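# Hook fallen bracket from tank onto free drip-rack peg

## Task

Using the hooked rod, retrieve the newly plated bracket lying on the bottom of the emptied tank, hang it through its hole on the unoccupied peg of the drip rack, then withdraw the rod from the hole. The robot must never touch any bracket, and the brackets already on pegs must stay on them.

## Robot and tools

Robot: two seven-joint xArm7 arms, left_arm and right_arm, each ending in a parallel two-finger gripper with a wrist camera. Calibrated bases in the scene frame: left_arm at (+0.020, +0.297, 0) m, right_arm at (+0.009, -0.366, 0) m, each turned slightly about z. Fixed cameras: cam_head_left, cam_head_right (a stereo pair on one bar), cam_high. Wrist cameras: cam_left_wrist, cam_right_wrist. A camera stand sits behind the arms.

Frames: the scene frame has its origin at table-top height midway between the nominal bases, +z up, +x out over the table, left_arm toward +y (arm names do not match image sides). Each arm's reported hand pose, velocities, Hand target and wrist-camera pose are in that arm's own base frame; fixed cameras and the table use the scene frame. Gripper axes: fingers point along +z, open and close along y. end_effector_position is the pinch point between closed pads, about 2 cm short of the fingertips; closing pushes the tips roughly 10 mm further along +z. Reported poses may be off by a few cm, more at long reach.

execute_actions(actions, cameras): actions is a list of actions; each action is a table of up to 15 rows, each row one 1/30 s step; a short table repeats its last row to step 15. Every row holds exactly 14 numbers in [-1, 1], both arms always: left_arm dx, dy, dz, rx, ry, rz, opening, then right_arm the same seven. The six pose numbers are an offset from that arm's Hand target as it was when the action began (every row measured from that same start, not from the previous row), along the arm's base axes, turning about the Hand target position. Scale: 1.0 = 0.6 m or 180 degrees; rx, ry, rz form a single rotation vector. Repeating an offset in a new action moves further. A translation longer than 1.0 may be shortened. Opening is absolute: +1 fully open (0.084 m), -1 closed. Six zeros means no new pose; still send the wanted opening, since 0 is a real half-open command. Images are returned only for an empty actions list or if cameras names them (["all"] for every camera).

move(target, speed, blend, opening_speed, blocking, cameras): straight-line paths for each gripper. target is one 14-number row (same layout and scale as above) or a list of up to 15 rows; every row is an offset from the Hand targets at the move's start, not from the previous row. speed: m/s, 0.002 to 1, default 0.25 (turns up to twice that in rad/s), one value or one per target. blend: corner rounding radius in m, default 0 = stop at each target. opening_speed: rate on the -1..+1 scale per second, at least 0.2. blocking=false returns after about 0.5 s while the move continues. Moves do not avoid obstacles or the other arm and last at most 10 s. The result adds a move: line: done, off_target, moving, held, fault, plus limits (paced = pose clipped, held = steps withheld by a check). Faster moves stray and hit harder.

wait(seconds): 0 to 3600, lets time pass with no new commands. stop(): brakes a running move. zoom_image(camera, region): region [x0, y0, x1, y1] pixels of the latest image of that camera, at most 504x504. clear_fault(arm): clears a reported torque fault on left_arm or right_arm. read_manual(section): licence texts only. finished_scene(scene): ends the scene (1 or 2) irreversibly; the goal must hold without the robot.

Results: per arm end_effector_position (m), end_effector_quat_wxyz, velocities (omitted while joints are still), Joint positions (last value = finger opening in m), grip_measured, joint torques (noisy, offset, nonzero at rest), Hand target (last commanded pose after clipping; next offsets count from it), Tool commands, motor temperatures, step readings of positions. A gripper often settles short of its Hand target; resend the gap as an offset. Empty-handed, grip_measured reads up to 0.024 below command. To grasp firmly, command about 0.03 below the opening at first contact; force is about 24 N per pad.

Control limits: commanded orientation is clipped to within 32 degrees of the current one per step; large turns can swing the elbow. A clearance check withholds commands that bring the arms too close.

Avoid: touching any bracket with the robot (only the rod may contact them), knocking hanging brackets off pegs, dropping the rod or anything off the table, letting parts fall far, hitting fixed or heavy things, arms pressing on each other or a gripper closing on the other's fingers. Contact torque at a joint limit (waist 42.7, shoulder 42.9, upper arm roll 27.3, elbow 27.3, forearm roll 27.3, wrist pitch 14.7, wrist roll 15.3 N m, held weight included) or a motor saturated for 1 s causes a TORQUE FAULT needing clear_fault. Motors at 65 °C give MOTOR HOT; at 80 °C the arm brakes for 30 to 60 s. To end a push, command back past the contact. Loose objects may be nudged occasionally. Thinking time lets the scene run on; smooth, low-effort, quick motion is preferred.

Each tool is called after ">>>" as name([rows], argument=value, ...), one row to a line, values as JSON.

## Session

>>> execute_actions(actions=[])

Scene clock: 0.00 s.
left_arm: end_effector_position=(+0.2011, -0.1902, +0.3032) grip_measured=+1.00 end_effector_quat_wxyz=(-0.383, +0.655, +0.645, -0.089) | right_arm: end_effector_position=(+0.3587, -0.1924, +0.2587) grip_measured=+0.99 end_effector_quat_wxyz=(-0.457, -0.472, +0.724, -0.211)
Joint positions: left_arm=[-0.443 0.004 -0.231 1.271 -0.089 2.07 -2.24 0.084] | right_arm=[-0.705 0.157 0.746 1.117 -0.899 1.759 2.252 0.084]
Joint velocities: within noise
Joint torques (N m): no reading
Motor temperatures (°C): left_arm=[30 30 35 37 32 34 31] | right_arm=[33 34 31 34 36 39 36]
Hand target: left_arm +0.2011, -0.1902, +0.3032; -0.383, +0.655, +0.645, -0.089 | right_arm +0.3587, -0.1924, +0.2587; -0.457, -0.472, +0.724, -0.211
Tool commands: left_gripper/opening=+1.0 right_gripper/opening=+1.0
camera_calibration:
cam_left_wrist: T_world_to_cam=[[0.78711, 0.09858, -0.60889, 0.0788], [-0.18468, -0.9042, -0.38513, 0.05429], [-0.58852, 0.41558, -0.69349, 0.54115]] pos_world=[0.26648, -0.18358, 0.44417]
cam_right_wrist: T_world_to_cam=[[-0.87152, 0.47758, 0.11124, 0.41135], [0.15598, 0.48505, -0.86047, 0.32508], [-0.4649, -0.73256, -0.49722, 0.28444]] pos_world=[0.44003, -0.14576, 0.37539]

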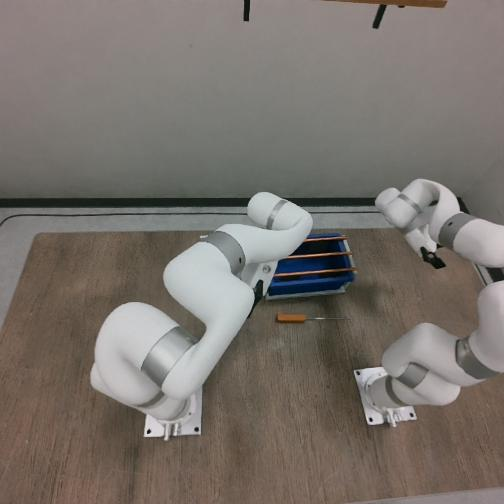

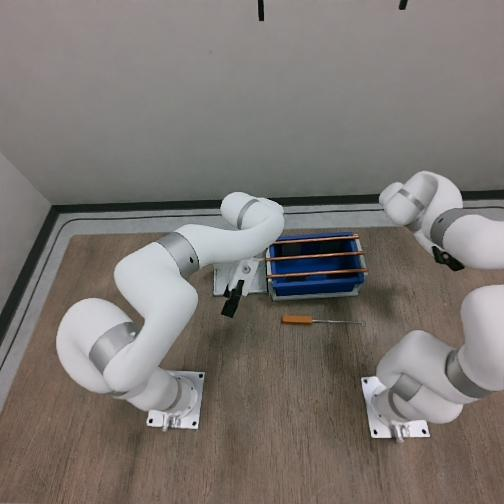

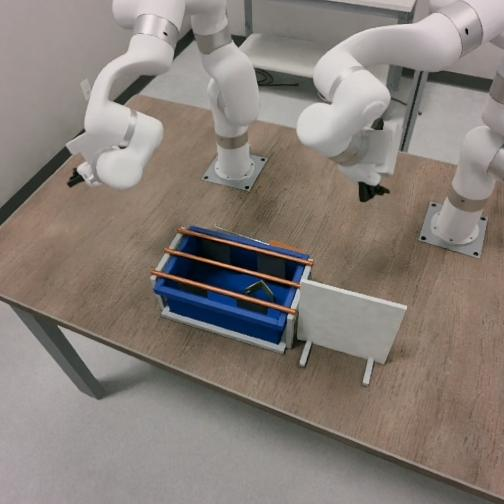

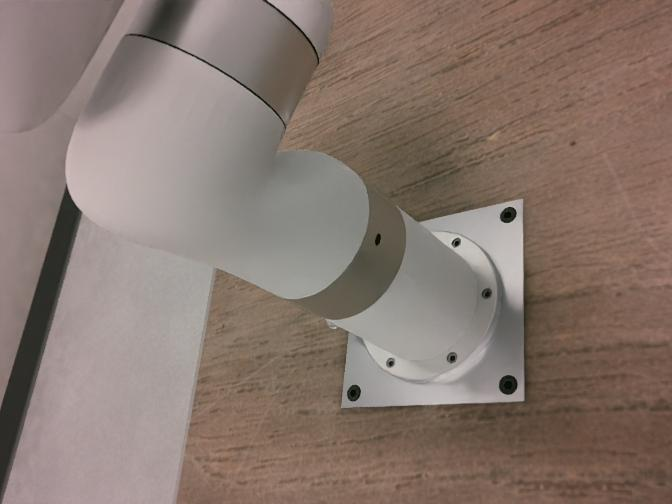

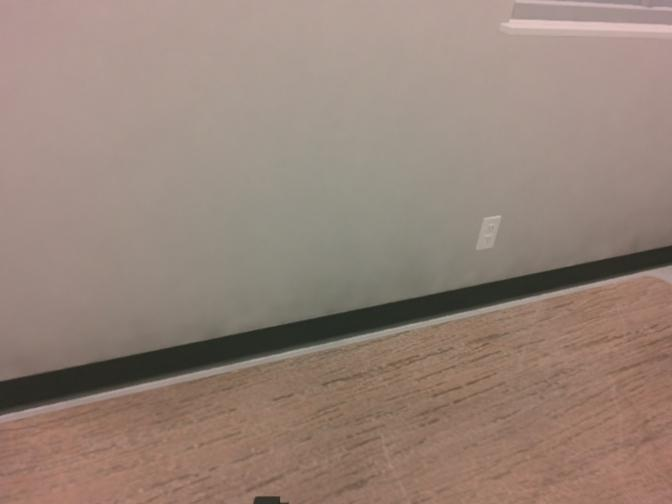

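>>> zoom_image(camera="cam_high", region=[140, 210, 420, 390])

>>> zoom_image(camera="cam_head_right", region=[200, 220, 380, 340])

>>> zoom_image(camera="cam_head_left", region=[200, 220, 380, 340])

Scaled by 1.800 from the camera's image (finer frame: 720x720).

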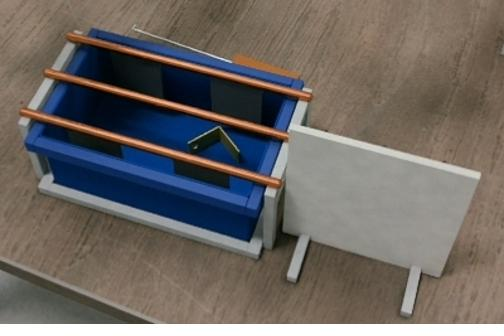

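Scaled by 2.800 from the camera's image (finer frame: 720x720).

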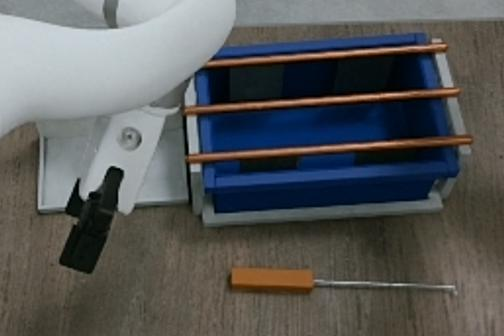

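Scaled by 2.800 from the camera's image (finer frame: 720x720).

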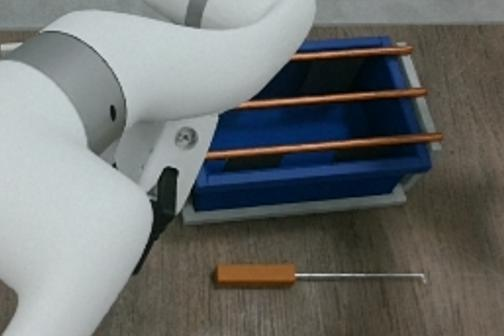

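>>> move([
  [0.223,0.327,0,-0.126,-0.312,-0.754,-1,-0.1,-0.1,0,0,0,0,1],
  [0.223,0.327,-0.173,-0.126,-0.312,-0.754,-1,-0.1,-0.1,0,0,0,0,1],
], speed=0.35, cameras=["all"])

>>> zoom_image(camera="cam_head_right", region=[330, 290, 390, 350])

Scene clock: 17.27 s.
left_arm: end_effector_position=(+0.3348, +0.0059, +0.2972) grip_measured=-0.99 end_effector_quat_wxyz=(+0.150, +0.833, -0.275, +0.456) | right_arm: end_effector_position=(+0.2987, -0.2524, +0.2587) grip_measured=+0.99 end_effector_quat_wxyz=(-0.457, -0.472, +0.724, -0.211)
Joint positions: left_arm=[-0.71 -1.751 1.078 0.257 0.955 0.88 0.205 0] | right_arm=[-0.828 -0.079 0.649 0.884 -0.901 1.522 2.125 0.084]
Joint torques (N m): left_arm=[-6.03 15.96 -15.48 7.04 -1.11 -0.67 -1.68] | right_arm=[-6.18 -18.7 -4.28 14.53 -3.03 -0.78 -1.24]
Hand target: left_arm +0.3348, +0.0059, +0.2972; +0.150, +0.833, -0.275, +0.456 (not the last commanded pose) | right_arm +0.2987, -0.2524, +0.2587; -0.457, -0.472, +0.724, -0.211
Off the commanded pose: left_arm 0.098 m, 0 deg | right_arm 0.000 m, 0 deg.
move: held (left_arm; a check stopped the path); path passed 1 of 2 targets; limits=held
pose unreachable (left arm): on one or more control steps of this call, first in action 0 (counted from 0), this arm could not follow its commanded pose, so it was not sent that pose on those steps. It may still have moved: this result reports where it is.
cause: moving toward the commanded pose would bring two parts of the arm too close to each other (joints 3 (upper arm roll) to 5 (forearm roll) lie between them).
cam_left_wrist: T_world_to_cam=[[-0.61856, -0.7857, -0.00761, 0.24767], [-0.40102, 0.32401, -0.85686, 0.4593], [0.6757, -0.52696, -0.5155, 0.06351]] pos_world=[0.29447, 0.07925, 0.42818]
cam_right_wrist: T_world_to_cam=[[-0.87152, 0.47758, 0.11124, 0.38772], [0.15598, 0.48505, -0.86047, 0.36354], [-0.4649, -0.73256, -0.49722, 0.2126]] pos_world=[0.38003, -0.20576, 0.37539]

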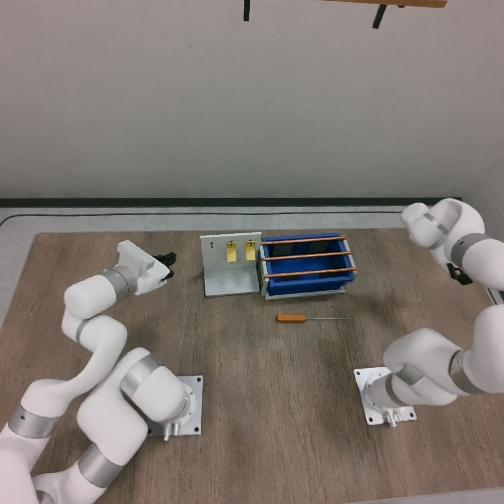

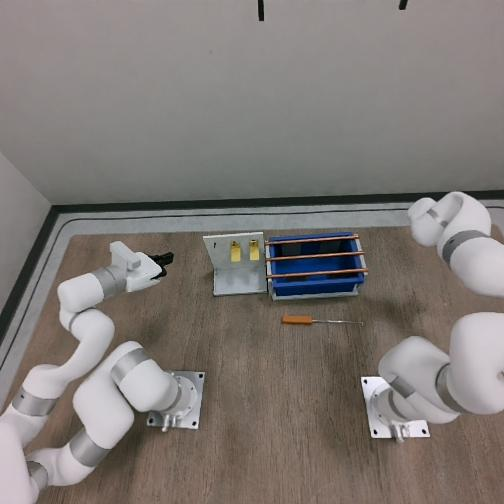

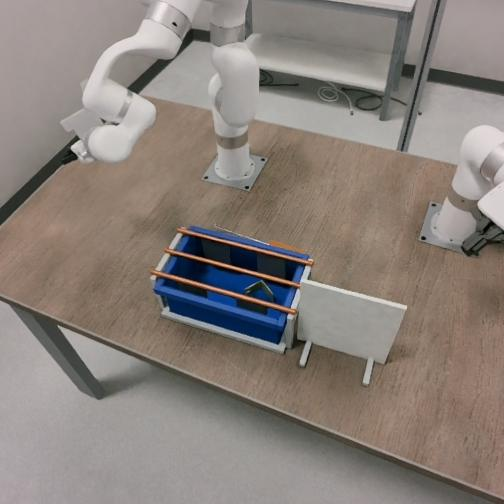

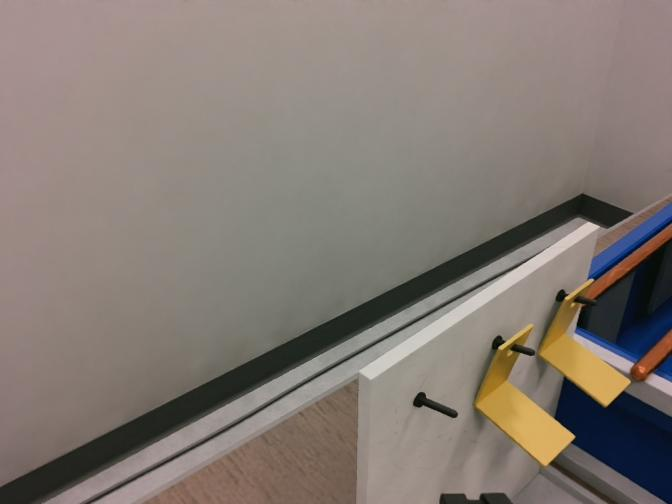

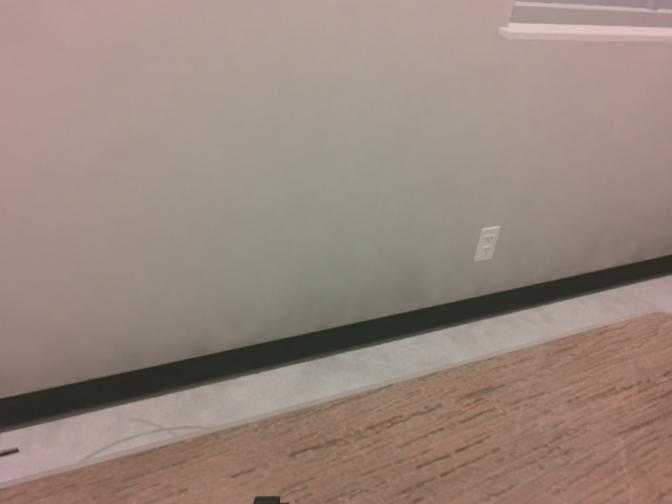

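Scaled by 8.400 from the camera's image (finer frame: 720x720).

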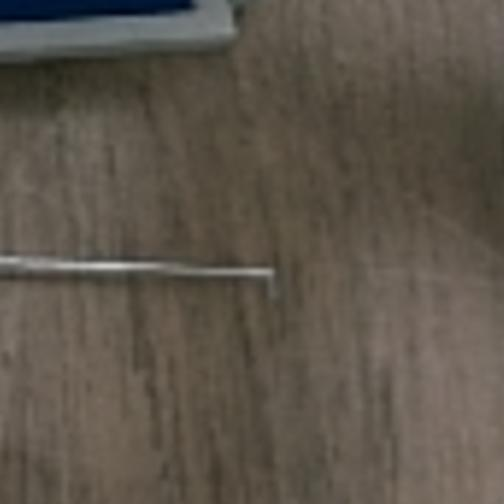

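>>> move(target=[-0.121,-0.667,0.02,-0.180,0.345,0.640,0.2,0.164,0.287,0.027,-0.094,-0.219,-0.841,-1], speed=0.3, cameras=["all"])

Scene clock: 32.13 s.
left_arm: end_effector_position=(+0.2622, -0.3943, +0.3092) grip_measured=+0.19 end_effector_quat_wxyz=(+0.000, +0.698, +0.716, +0.000) | right_arm: end_effector_position=(+0.3971, -0.0803, +0.2749) grip_measured=-1.00 end_effector_quat_wxyz=(-0.161, +0.690, +0.678, +0.197)
Joint positions: left_arm=[-0.81 -0.021 -0.172 1.326 -0.003 1.347 -2.578 0.052] | right_arm=[-0.885 -0.143 0.384 1.069 0.529 1.442 4.087 0]
Joint torques (N m): left_arm=[-6.19 -17.75 -2.2 15.92 -1.33 0.01 -1.64] | right_arm=[1.01 -19.26 1.59 16.11 3.37 -1.88 1.44]
Hand target: left_arm +0.2622, -0.3943, +0.3092; +0.000, +0.698, +0.716, +0.000 | right_arm +0.3971, -0.0802, +0.2749; -0.161, +0.690, +0.678, +0.197
Off the commanded pose: left_arm 0.000 m, 0 deg | right_arm 0.000 m, 0 deg.
move: done
cam_left_wrist: T_world_to_cam=[[0.99976, 0.00506, 0.02125, -0.23303], [0.00568, -0.99956, -0.02902, -0.31441], [0.0211, 0.02913, -0.99935, 0.44843]] pos_world=[0.2253, -0.32615, 0.44397]
cam_right_wrist: T_world_to_cam=[[0.99801, -0.04922, 0.03938, -0.37549], [-0.02386, -0.87322, -0.48673, 0.13823], [0.05835, 0.48483, -0.87266, 0.38565]] pos_world=[0.35554, -0.08475, 0.41861]

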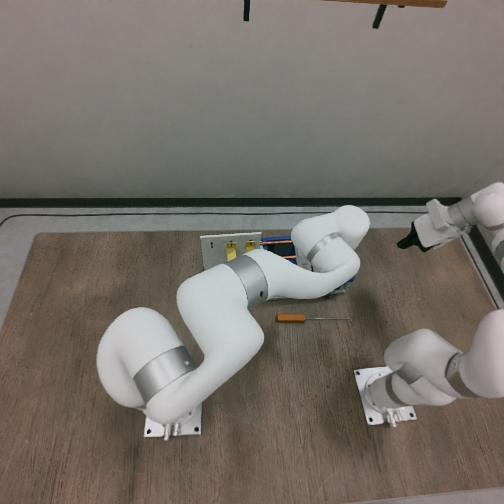

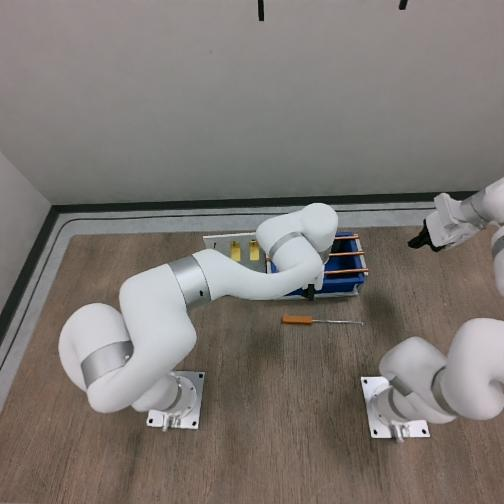

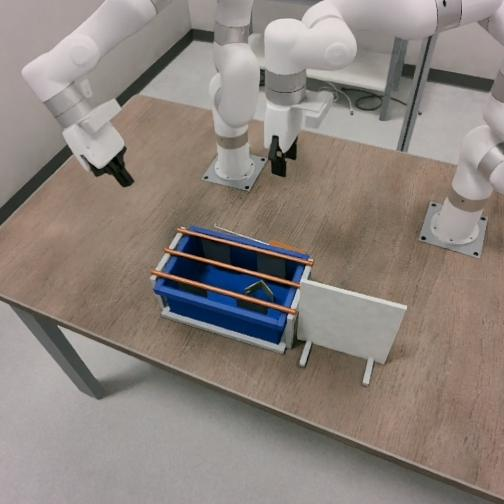

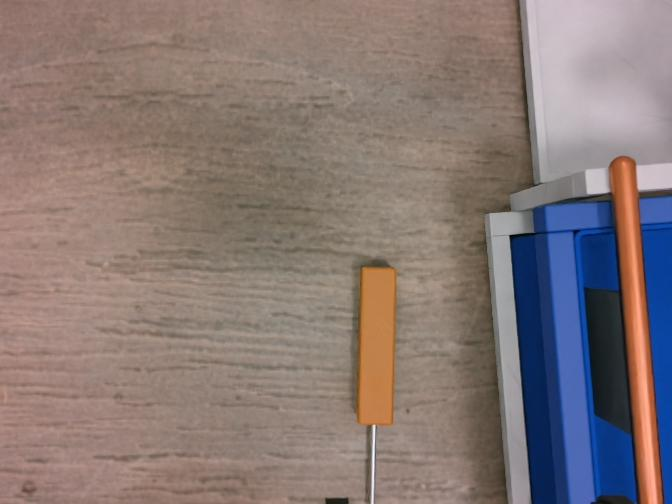

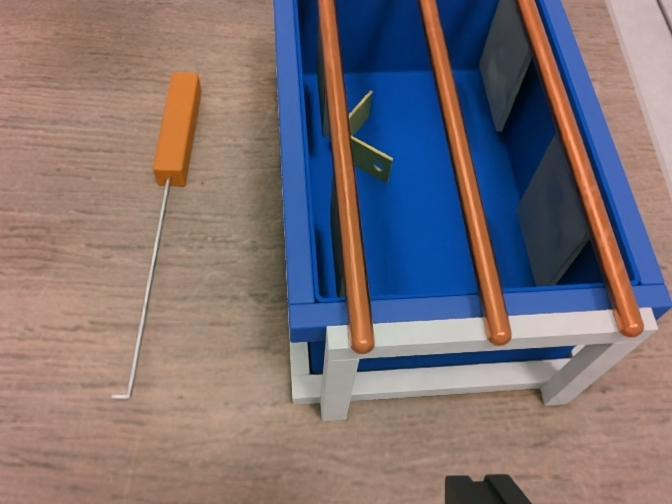

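>>> move(target=[-0.0055,0.04,-0.3,0,0,0,0.2,0,0,0,0,0,0,-1], speed=0.2, cameras=["cam_left_wrist","cam_right_wrist"])

>>> zoom_image(camera="cam_right_wrist", region=[310, 70, 430, 200])

Scene clock: 38.20 s.
left_arm: end_effector_position=(+0.2589, -0.3704, +0.1292) grip_measured=+0.19 end_effector_quat_wxyz=(+0.000, +0.698, +0.716, +0.000) | right_arm: end_effector_position=(+0.3971, -0.0802, +0.2749) grip_measured=-1.00 end_effector_quat_wxyz=(-0.161, +0.690, +0.678, +0.197)
Joint positions: left_arm=[-0.801 0.066 -0.162 0.891 0.015 0.826 -2.569 0.052] | right_arm=[-0.884 -0.143 0.384 1.069 0.529 1.442 4.087 0]
Joint torques (N m): left_arm=[6.91 -18.53 2.09 10.65 1.37 -2.2 -1.69] | right_arm=[6.58 -19.48 1.72 16.15 2.66 -1.72 1.39]
Hand target: left_arm +0.2589, -0.3703, +0.1292; +0.000, +0.698, +0.716, +0.000 | right_arm +0.3971, -0.0802, +0.2749; -0.161, +0.690, +0.678, +0.197
Off the commanded pose: left_arm 0.000 m, 0 deg | right_arm 0.000 m, 0 deg.
move: done
cam_left_wrist: T_world_to_cam=[[0.99976, 0.00506, 0.02135, -0.22605], [0.00568, -0.99957, -0.02892, -0.29565], [0.0212, 0.02903, -0.99935, 0.26786]] pos_world=[0.222, -0.30215, 0.26397]
cam_right_wrist: T_world_to_cam=[[0.99802, -0.049, 0.0394, -0.37548], [-0.02367, -0.87328, -0.48665, 0.13821], [0.05825, 0.48475, -0.87271, 0.38565]] pos_world=[0.35554, -0.08465, 0.41861]

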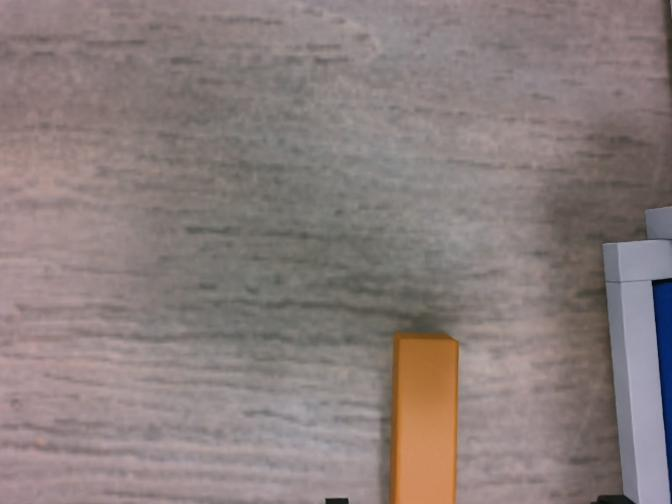

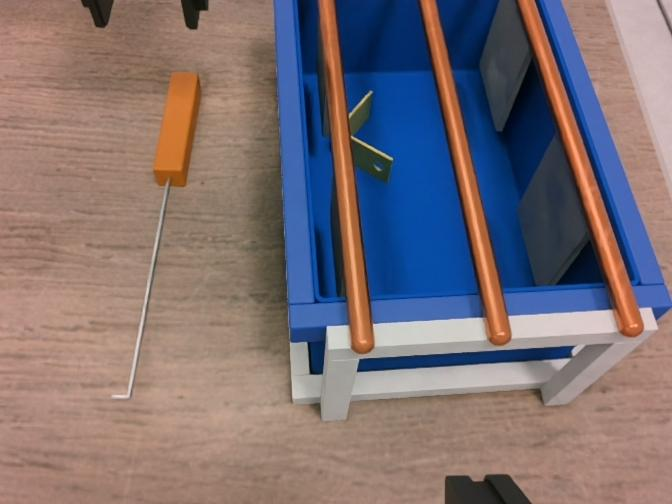

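Scaled by 3.877 from the camera's image (finer frame: 960x720).

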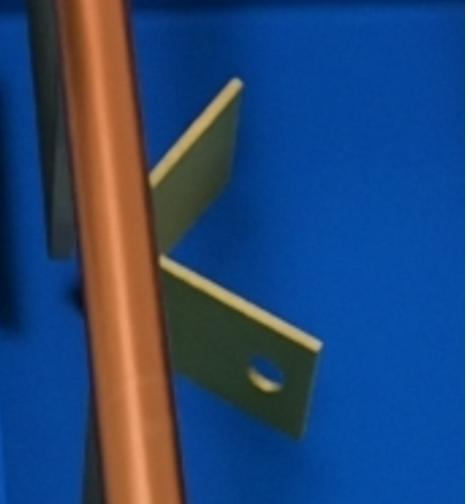

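>>> move([
  [0.009,0.0115,-0.08,0,0,0,0.2,0,0,0,0,0,0,-1],
  [0.009,0.0115,-0.168,0,0,0,0.2,0,0,0,0,0,0,-1],
  [0.009,0.0115,-0.168,0,0,0,-0.75,0,0,0,0,0,0,-1],
], speed=0.1, opening_speed=0.7, cameras=["cam_right_wrist"])

>>> zoom_image(camera="cam_right_wrist", region=[60, 0, 280, 160])

Scene clock: 47.27 s.
left_arm: end_effector_position=(+0.2643, -0.3635, +0.0284) grip_measured=-0.50 end_effector_quat_wxyz=(+0.000, +0.698, +0.716, +0.000) | right_arm: end_effector_position=(+0.3971, -0.0802, +0.2749) grip_measured=-1.00 end_effector_quat_wxyz=(-0.161, +0.690, +0.678, +0.197)
Joint positions: left_arm=[-0.801 0.282 -0.137 0.818 0.075 0.54 -2.594 0.022] | right_arm=[-0.884 -0.143 0.384 1.069 0.529 1.442 4.087 0]
Joint torques (N m): left_arm=[-5.53 -21.58 0.76 10.97 1.07 -1.85 -0.82] | right_arm=[6.49 -19.53 1.76 16.06 1.83 -1.77 1.22]
Hand target: left_arm +0.2643, -0.3634, +0.0284; +0.000, +0.698, +0.716, +0.000 | right_arm +0.3971, -0.0802, +0.2749; -0.161, +0.690, +0.678, +0.197
Off the commanded pose: left_arm 0.000 m, 0 deg | right_arm 0.000 m, 0 deg.
move: done
cam_right_wrist: T_world_to_cam=[[0.99802, -0.049, 0.0394, -0.37548], [-0.02367, -0.87328, -0.48665, 0.13821], [0.05825, 0.48475, -0.87271, 0.38565]] pos_world=[0.35554, -0.08465, 0.41861]

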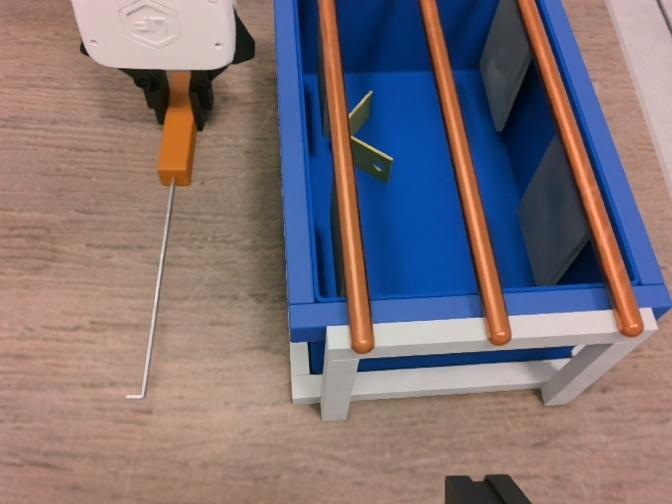

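Scaled by 2.291 from the camera's image (finer frame: 960x720).

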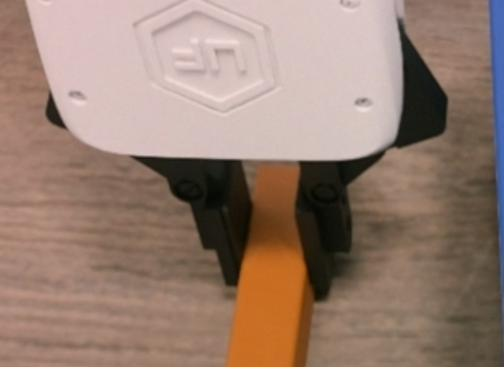

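>>> move([
  [0,0,0.4,0,0,0,-0.75,0,0,0,0,0,0,-1],
  [0.091,0.126,0.703,0,-0.354,-0.354,-0.75,0,0,0,0,0,0,-1],
  [0.091,0.126,0.703,0,-0.707,-0.707,-0.75,0,0,0,0,0,0,-1],
], speed=[0.15,0.35,0.35], blend=[0.05,0.05,0], cameras=["cam_high","cam_head_left","cam_right_wrist"])

Scene clock: 83.20 s.
left_arm: end_effector_position=(+0.3189, -0.2878, +0.4502) grip_measured=-0.50 end_effector_quat_wxyz=(+0.507, +0.507, -0.493, +0.493) | right_arm: end_effector_position=(+0.3971, -0.0802, +0.2749) grip_measured=-1.00 end_effector_quat_wxyz=(-0.161, +0.690, +0.678, +0.197)
Joint positions: left_arm=[-1.887 -0.751 1.471 0.977 2.029 -0.827 -1.098 0.022] | right_arm=[-0.884 -0.143 0.384 1.069 0.529 1.442 4.087 0]
Joint torques (N m): left_arm=[-6.15 16.01 -12.83 11.01 -0.24 -1.93 -1.79] | right_arm=[6.02 -19.46 1.74 16.23 0.35 -1.83 0.94]
Hand target: left_arm +0.3189, -0.2878, +0.4502; +0.507, +0.507, -0.493, +0.493 | right_arm +0.3971, -0.0802, +0.2749; -0.161, +0.690, +0.678, +0.197
Off the commanded pose: left_arm 0.000 m, 0 deg | right_arm 0.000 m, 0 deg.
move: done
cam_right_wrist: T_world_to_cam=[[0.99802, -0.049, 0.0394, -0.37548], [-0.02367, -0.87328, -0.48665, 0.13821], [0.05825, 0.48475, -0.87271, 0.38565]] pos_world=[0.35554, -0.08465, 0.41861]
Images, in order (width x height): cam_head_left 504x504, cam_high 504x504, cam_right_wrist 672x504.

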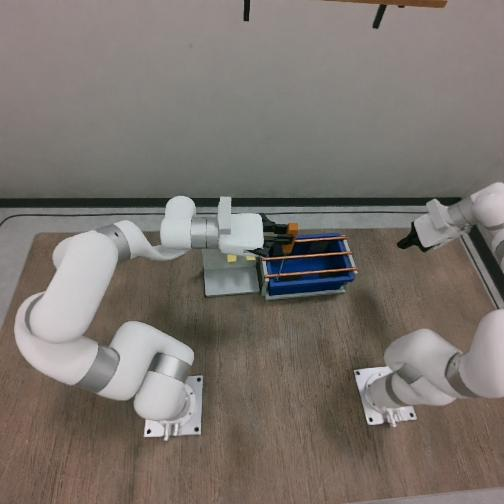

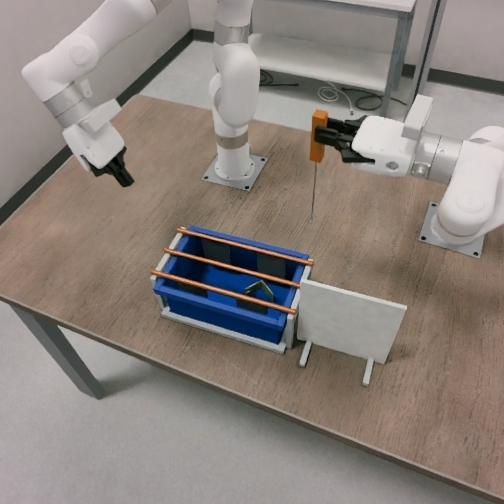

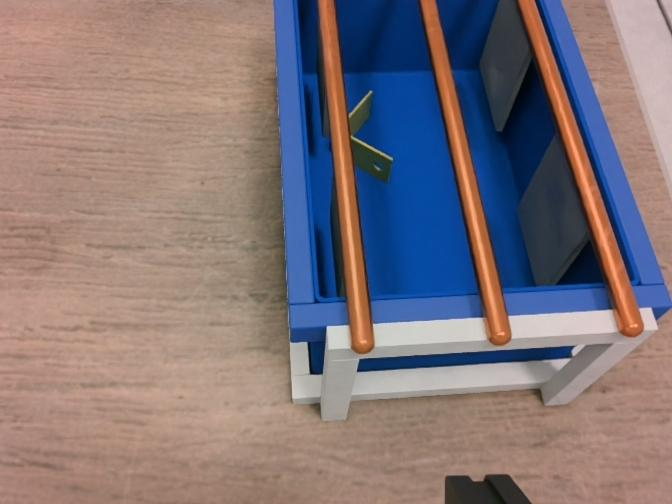

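>>> move(target=[0,0,0,0,0,0,-0.75,-0.126,0.516,0.222,0.336,-0.003,-0.002,0.2], speed=0.25, cameras=["cam_high","cam_head_left","cam_head_right","cam_right_wrist"])

Scene clock: 94.80 s.
left_arm: end_effector_position=(+0.3189, -0.2878, +0.4502) grip_measured=-0.50 end_effector_quat_wxyz=(+0.507, +0.507, -0.493, +0.493) | right_arm: end_effector_position=(+0.3215, +0.2294, +0.4082) grip_measured=+0.19 end_effector_quat_wxyz=(+0.483, -0.516, -0.485, -0.515)
Joint positions: left_arm=[-1.887 -0.751 1.471 0.977 2.029 -0.827 -1.098 0.022] | right_arm=[-0.581 -0.56 0.405 0.545 1.672 1.818 4.203 0.052]
Joint torques (N m): left_arm=[-5.99 16.09 -13 11.1 -0.26 -1.8 -1.49] | right_arm=[6.62 -11.03 -2.39 15.26 4.32 -0.13 1.53]
Hand target: left_arm +0.3189, -0.2878, +0.4502; +0.507, +0.507, -0.493, +0.493 | right_arm +0.3215, +0.2294, +0.4081; +0.483, -0.516, -0.485, -0.515
Off the commanded pose: left_arm 0.000 m, 0 deg | right_arm 0.000 m, 0 deg.
move: done
cam_right_wrist: T_world_to_cam=[[0.9975, -0.0682, -0.0185, -0.26197], [-0.01899, -0.00649, -0.9998, 0.48078], [0.06807, 0.99765, -0.00777, -0.11759]] pos_world=[0.27845, 0.10256, 0.47492]
Images, in order (width x height): cam_head_left 504x504, cam_head_right 504x504, cam_high 504x504, cam_right_wrist 672x504.

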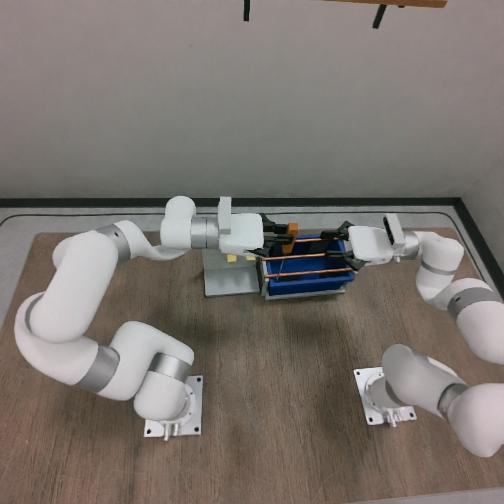

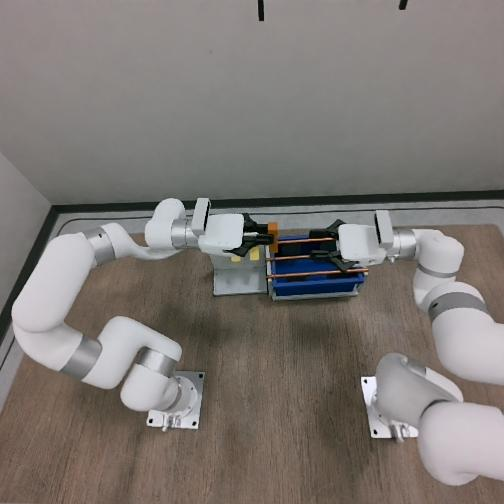

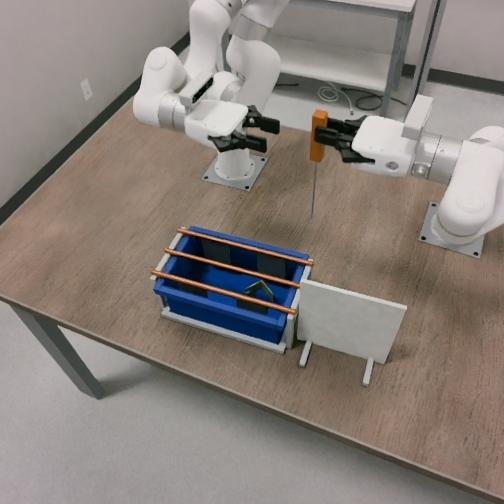

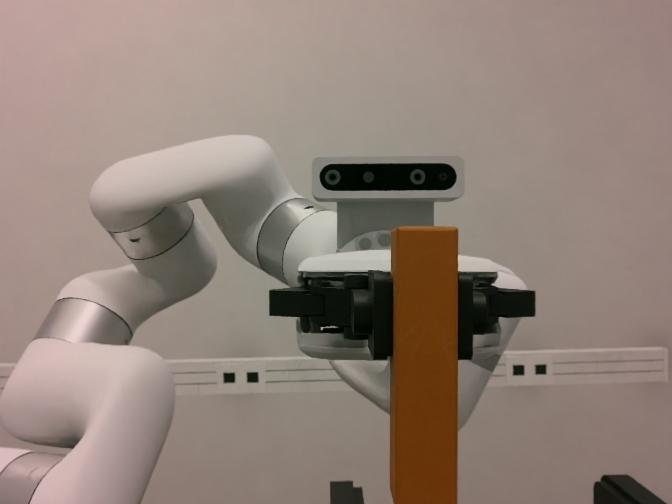

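>>> move(target=[0,0,0,0,0,0,-0.75,0.0045,0.163,0,0,0,0,0.2], speed=0.08, cameras=["cam_high","cam_right_wrist","cam_head_right"])

>>> zoom_image(camera="cam_head_right", region=[220, 200, 340, 290])

Scene clock: 105.60 s.
left_arm: end_effector_position=(+0.3189, -0.2878, +0.4502) grip_measured=-0.50 end_effector_quat_wxyz=(+0.507, +0.507, -0.493, +0.493) | right_arm: end_effector_position=(+0.3242, +0.3272, +0.4082) grip_measured=+0.19 end_effector_quat_wxyz=(+0.483, -0.516, -0.485, -0.515)
Joint positions: left_arm=[-1.887 -0.751 1.471 0.977 2.029 -0.827 -1.098 0.022] | right_arm=[-0.465 -0.582 0.631 0.581 1.927 1.596 4.239 0.052]
Joint torques (N m): left_arm=[-5.71 16.12 -12.76 10.8 -0.4 -1.78 -0.94] | right_arm=[6.68 2.95 -4.61 20.47 4.02 -0.23 -1.2]
Hand target: left_arm +0.3189, -0.2878, +0.4502; +0.507, +0.507, -0.493, +0.493 | right_arm +0.3242, +0.3272, +0.4081; +0.483, -0.516, -0.485, -0.515
Off the commanded pose: left_arm 0.000 m, 0 deg | right_arm 0.000 m, 0 deg.
move: done
cam_right_wrist: T_world_to_cam=[[0.9975, -0.06821, -0.01859, -0.25795], [-0.01909, -0.00658, -0.9998, 0.48151], [0.06807, 0.99765, -0.00787, -0.21529]] pos_world=[0.28115, 0.20036, 0.47492]
Images, in order (width x height): cam_head_right 504x504, cam_high 504x504, cam_right_wrist 672x504.

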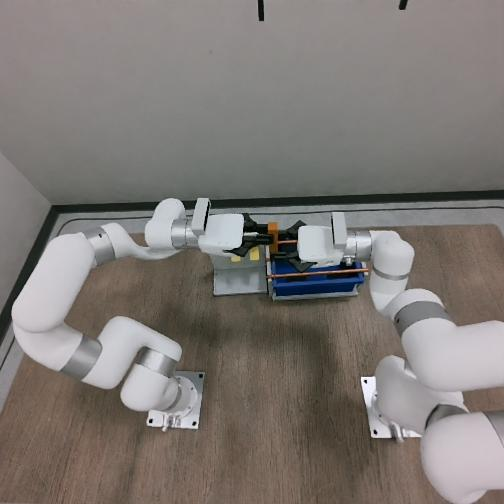

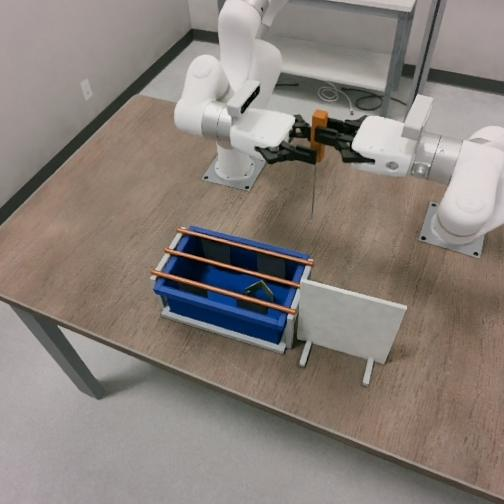

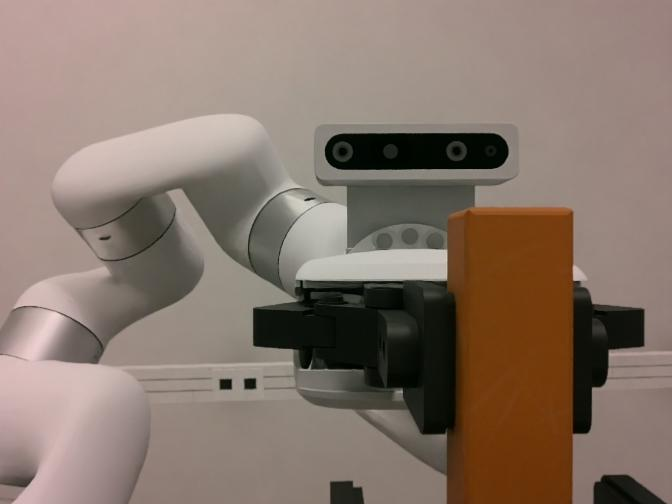

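Scaled by 4.200 from the camera's image (finer frame: 720x720).

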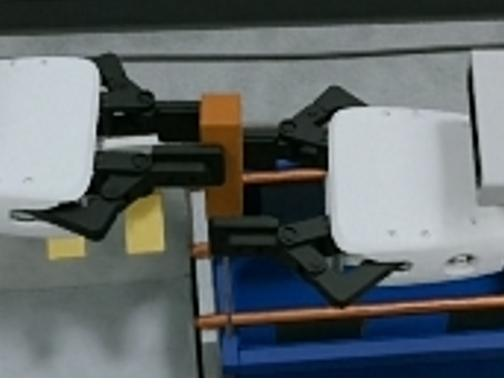

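>>> move([
  [0,0,0,0,0,0,-0.75,0,0,0,0,0,0,-0.75],
  [0,0,0,0,0,0,0.1,0,0,0,0,0,0,-0.75],
  [0,0.2,0,0,0,0,0.1,0,0,0,0,0,0,-0.75],
], speed=0.1, opening_speed=0.5, cameras=["cam_high","cam_right_wrist","cam_head_right","cam_left_wrist"])

Scene clock: 112.93 s.
left_arm: end_effector_position=(+0.3189, -0.1679, +0.4502) grip_measured=+0.09 end_effector_quat_wxyz=(+0.507, +0.507, -0.493, +0.493) | right_arm: end_effector_position=(+0.3242, +0.3272, +0.4081) grip_measured=-0.51 end_effector_quat_wxyz=(+0.483, -0.516, -0.485, -0.515)
Joint positions: left_arm=[-1.621 -0.755 1.489 1.033 2.206 -1.11 -1.225 0.048] | right_arm=[-0.464 -0.582 0.63 0.581 1.927 1.595 4.239 0.021]
Joint torques (N m): left_arm=[7.07 5.47 -12.28 10.58 -0.38 -1.74 -1.73] | right_arm=[-5.63 3.07 -11.26 20.06 1.76 -0.12 -1.28]
Hand target: left_arm +0.3189, -0.1678, +0.4502; +0.507, +0.507, -0.493, +0.493 | right_arm +0.3242, +0.3272, +0.4081; +0.483, -0.516, -0.485, -0.515
Off the commanded pose: left_arm 0.000 m, 0 deg | right_arm 0.000 m, 0 deg.
move: done
cam_left_wrist: T_world_to_cam=[[-0.99977, 0.02096, 0.00536, 0.35373], [-0.00597, -0.02901, -0.99956, 0.51928], [-0.02079, -0.99936, 0.02913, -0.04081]] pos_world=[0.3559, -0.03313, 0.51835]
cam_right_wrist: T_world_to_cam=[[0.99751, -0.06811, -0.01849, -0.25792], [-0.01899, -0.00659, -0.9998, 0.48148], [0.06797, 0.99766, -0.00787, -0.21526]] pos_world=[0.28105, 0.20036, 0.47492]
Images, in order (width x height): cam_head_right 504x504, cam_high 504x504, cam_left_wrist 672x504, cam_right_wrist 672x504.

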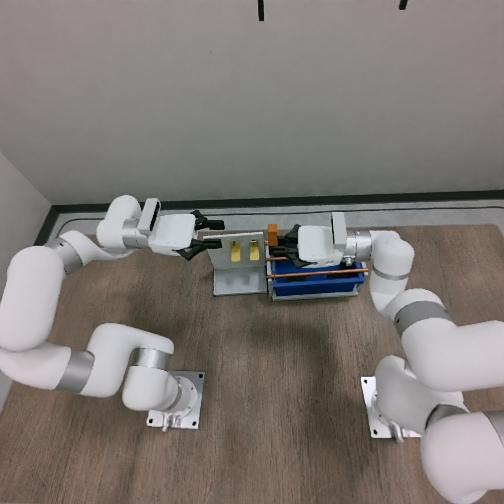

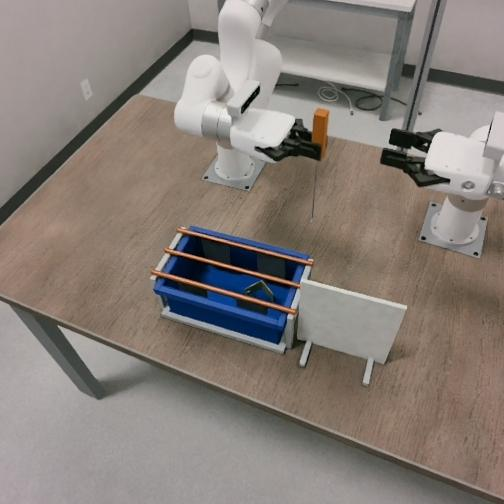

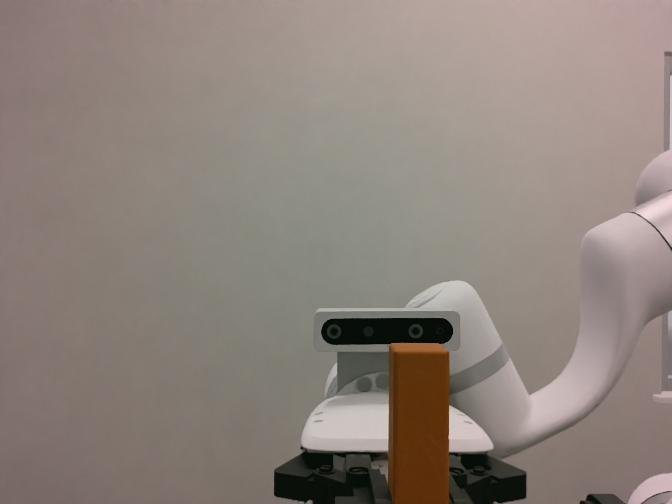

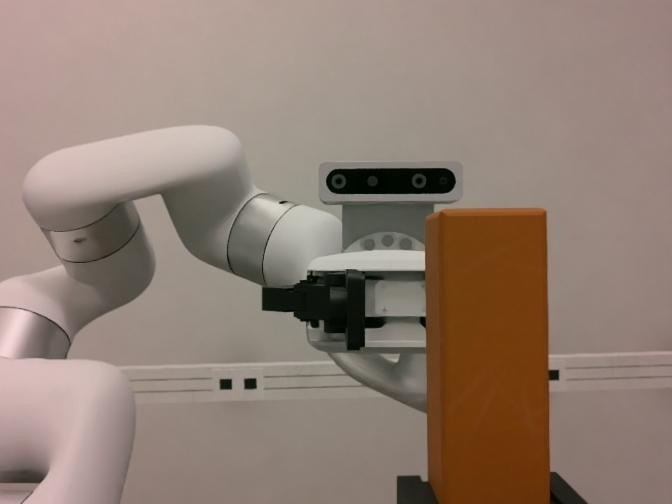

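>>> move(target=[0.147,0.063,-0.267,0.281,-0.023,-0.036,-1,0,0,0,0,0,0,-0.75], speed=0.25)

>>> move(target=[0,0,0,0,0,0,-1,0.17,-0.188,0.02,0,0,-0.697,-0.75], speed=0.25, cameras=["cam_high","cam_left_wrist","cam_head_right"])

Scene clock: 128.43 s.
left_arm: end_effector_position=(+0.4071, -0.1300, +0.2900) grip_measured=-0.99 end_effector_quat_wxyz=(-0.250, -0.629, +0.701, -0.224) | right_arm: end_effector_position=(+0.3242, +0.3272, +0.4081) grip_measured=-0.51 end_effector_quat_wxyz=(+0.483, -0.516, -0.485, -0.515)
Joint positions: left_arm=[-2.347 -0.563 2.08 1.594 2.931 -1.249 -1.579 0] | right_arm=[-0.464 -0.582 0.63 0.581 1.927 1.595 4.239 0.021]
Joint torques (N m): left_arm=[-6.23 17.71 -8.36 12.32 0.17 -2.1 -1.7] | right_arm=[-5.01 2.89 -11.21 20.06 3 -0.11 -1.22]
Hand target: left_arm +0.4071, -0.1300, +0.2900; -0.250, -0.629, +0.701, -0.224 | right_arm +0.3242, +0.3272, +0.4081; +0.483, -0.516, -0.485, -0.515
Off the commanded pose: left_arm 0.000 m, 0 deg | right_arm 0.000 m, 0 deg.
move: done

Scene clock: 133.30 s.
left_arm: end_effector_position=(+0.4071, -0.1300, +0.2900) grip_measured=-0.99 end_effector_quat_wxyz=(-0.250, -0.629, +0.701, -0.224) | right_arm: end_effector_position=(+0.4262, +0.2144, +0.4201) grip_measured=-0.51 end_effector_quat_wxyz=(+0.237, +0.667, -0.237, +0.665)
Joint positions: left_arm=[-2.347 -0.563 2.08 1.594 2.931 -1.249 -1.579 0] | right_arm=[-1.266 -1.182 1.515 1.551 2.788 -0.949 4.655 0.021]
Joint torques (N m): left_arm=[-6.1 17.51 -8.84 12.24 0.13 -2.08 -1.5] | right_arm=[-6.12 12.08 -18.93 8.55 1.03 -0.91 -1.28]
Hand target: left_arm +0.4071, -0.1300, +0.2900; -0.250, -0.629, +0.701, -0.224 | right_arm +0.4262, +0.2144, +0.4201; +0.237, +0.667, -0.237, +0.665
Off the commanded pose: left_arm 0.000 m, 0 deg | right_arm 0.000 m, 0 deg.
move: done
cam_left_wrist: T_world_to_cam=[[-0.9905, 0.13747, 0.00329, 0.45393], [0.10169, 0.74842, -0.65538, 0.31829], [-0.09256, -0.64882, -0.75529, 0.30585]] pos_world=[0.44556, -0.10217, 0.43811]
Images, in order (width x height): cam_head_right 504x504, cam_high 504x504, cam_left_wrist 672x504.

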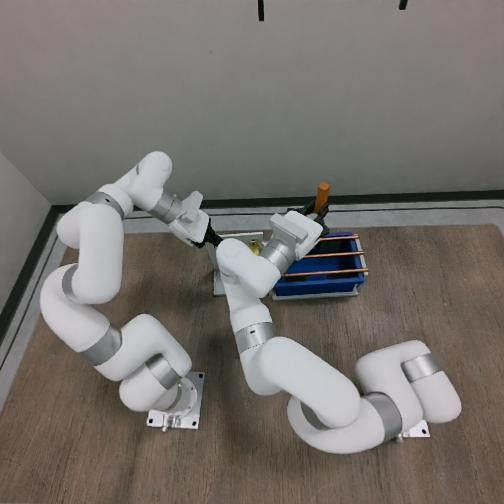

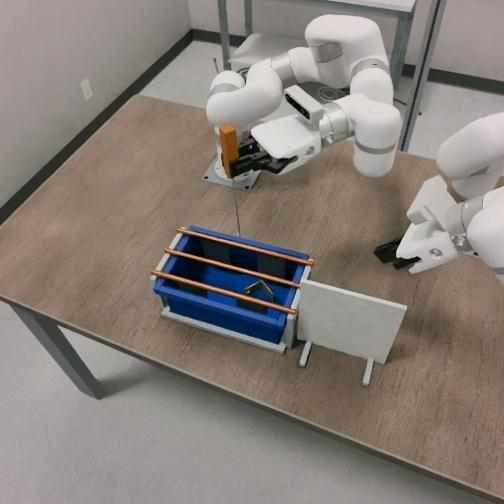

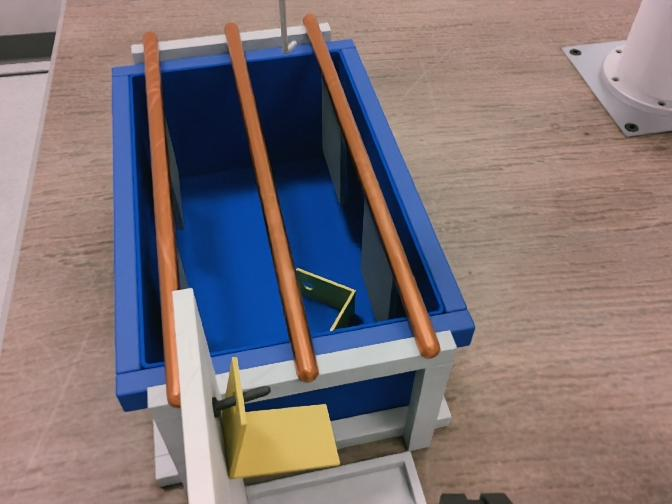

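>>> move(target=[0,0,0,0,0,0,-1,0.0132,0.0707,-0.1,0,0,0,-0.75], speed=0.15, cameras=["cam_high","cam_left_wrist"])

>>> zoom_image(camera="cam_left_wrist", region=[240, 100, 400, 340])

>>> zoom_image(camera="cam_high", region=[190, 160, 330, 320])

Scene clock: 140.27 s.
left_arm: end_effector_position=(+0.4071, -0.1300, +0.2900) grip_measured=-0.99 end_effector_quat_wxyz=(-0.250, -0.629, +0.701, -0.224) | right_arm: end_effector_position=(+0.4341, +0.2568, +0.3602) grip_measured=-0.51 end_effector_quat_wxyz=(+0.237, +0.667, -0.237, +0.665)
Joint positions: left_arm=[-2.347 -0.563 2.08 1.594 2.931 -1.249 -1.579 0] | right_arm=[-1.354 -1.295 1.623 1.692 2.855 -1.032 4.729 0.021]
Joint torques (N m): left_arm=[-6 17.5 -9.12 11.93 -0.18 -1.94 -1.4] | right_arm=[-6.26 14.97 -19.53 7.05 0.99 -1.09 1.42]
Hand target: left_arm +0.4071, -0.1300, +0.2900; -0.250, -0.629, +0.701, -0.224 | right_arm +0.4341, +0.2568, +0.3601; +0.237, +0.667, -0.237, +0.665
Off the commanded pose: left_arm 0.000 m, 0 deg | right_arm 0.000 m, 0 deg.
move: done
cam_left_wrist: T_world_to_cam=[[-0.9905, 0.13747, 0.00329, 0.45393], [0.10169, 0.74842, -0.65538, 0.31829], [-0.09256, -0.64882, -0.75529, 0.30585]] pos_world=[0.44556, -0.10217, 0.43811]

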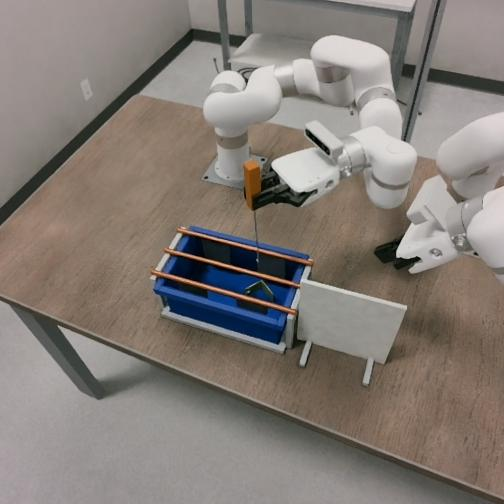

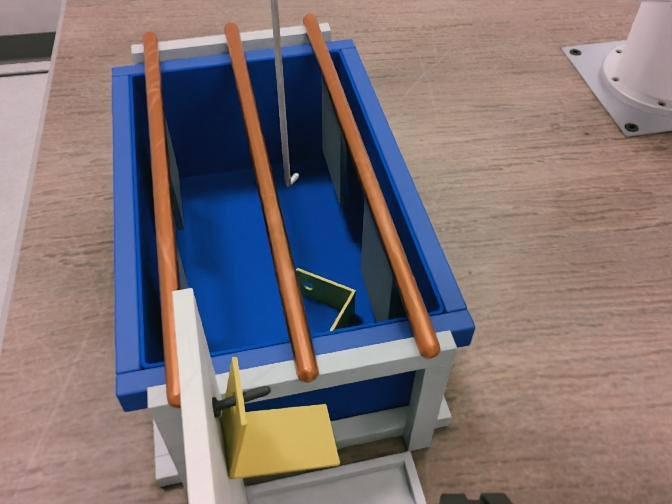

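Scaled by 2.100 from the camera's image (finer frame: 960x720).

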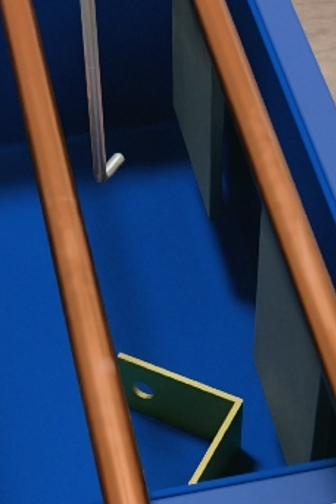

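Scaled by 3.150 from the camera's image (finer frame: 720x720).

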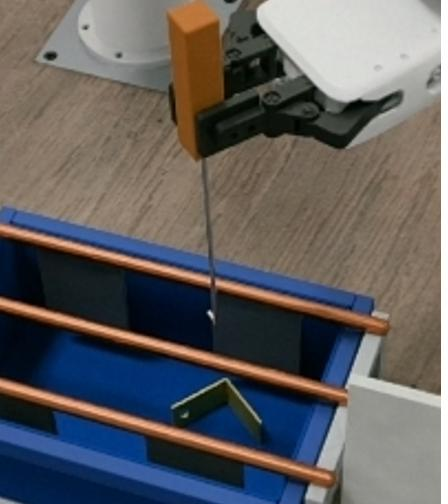

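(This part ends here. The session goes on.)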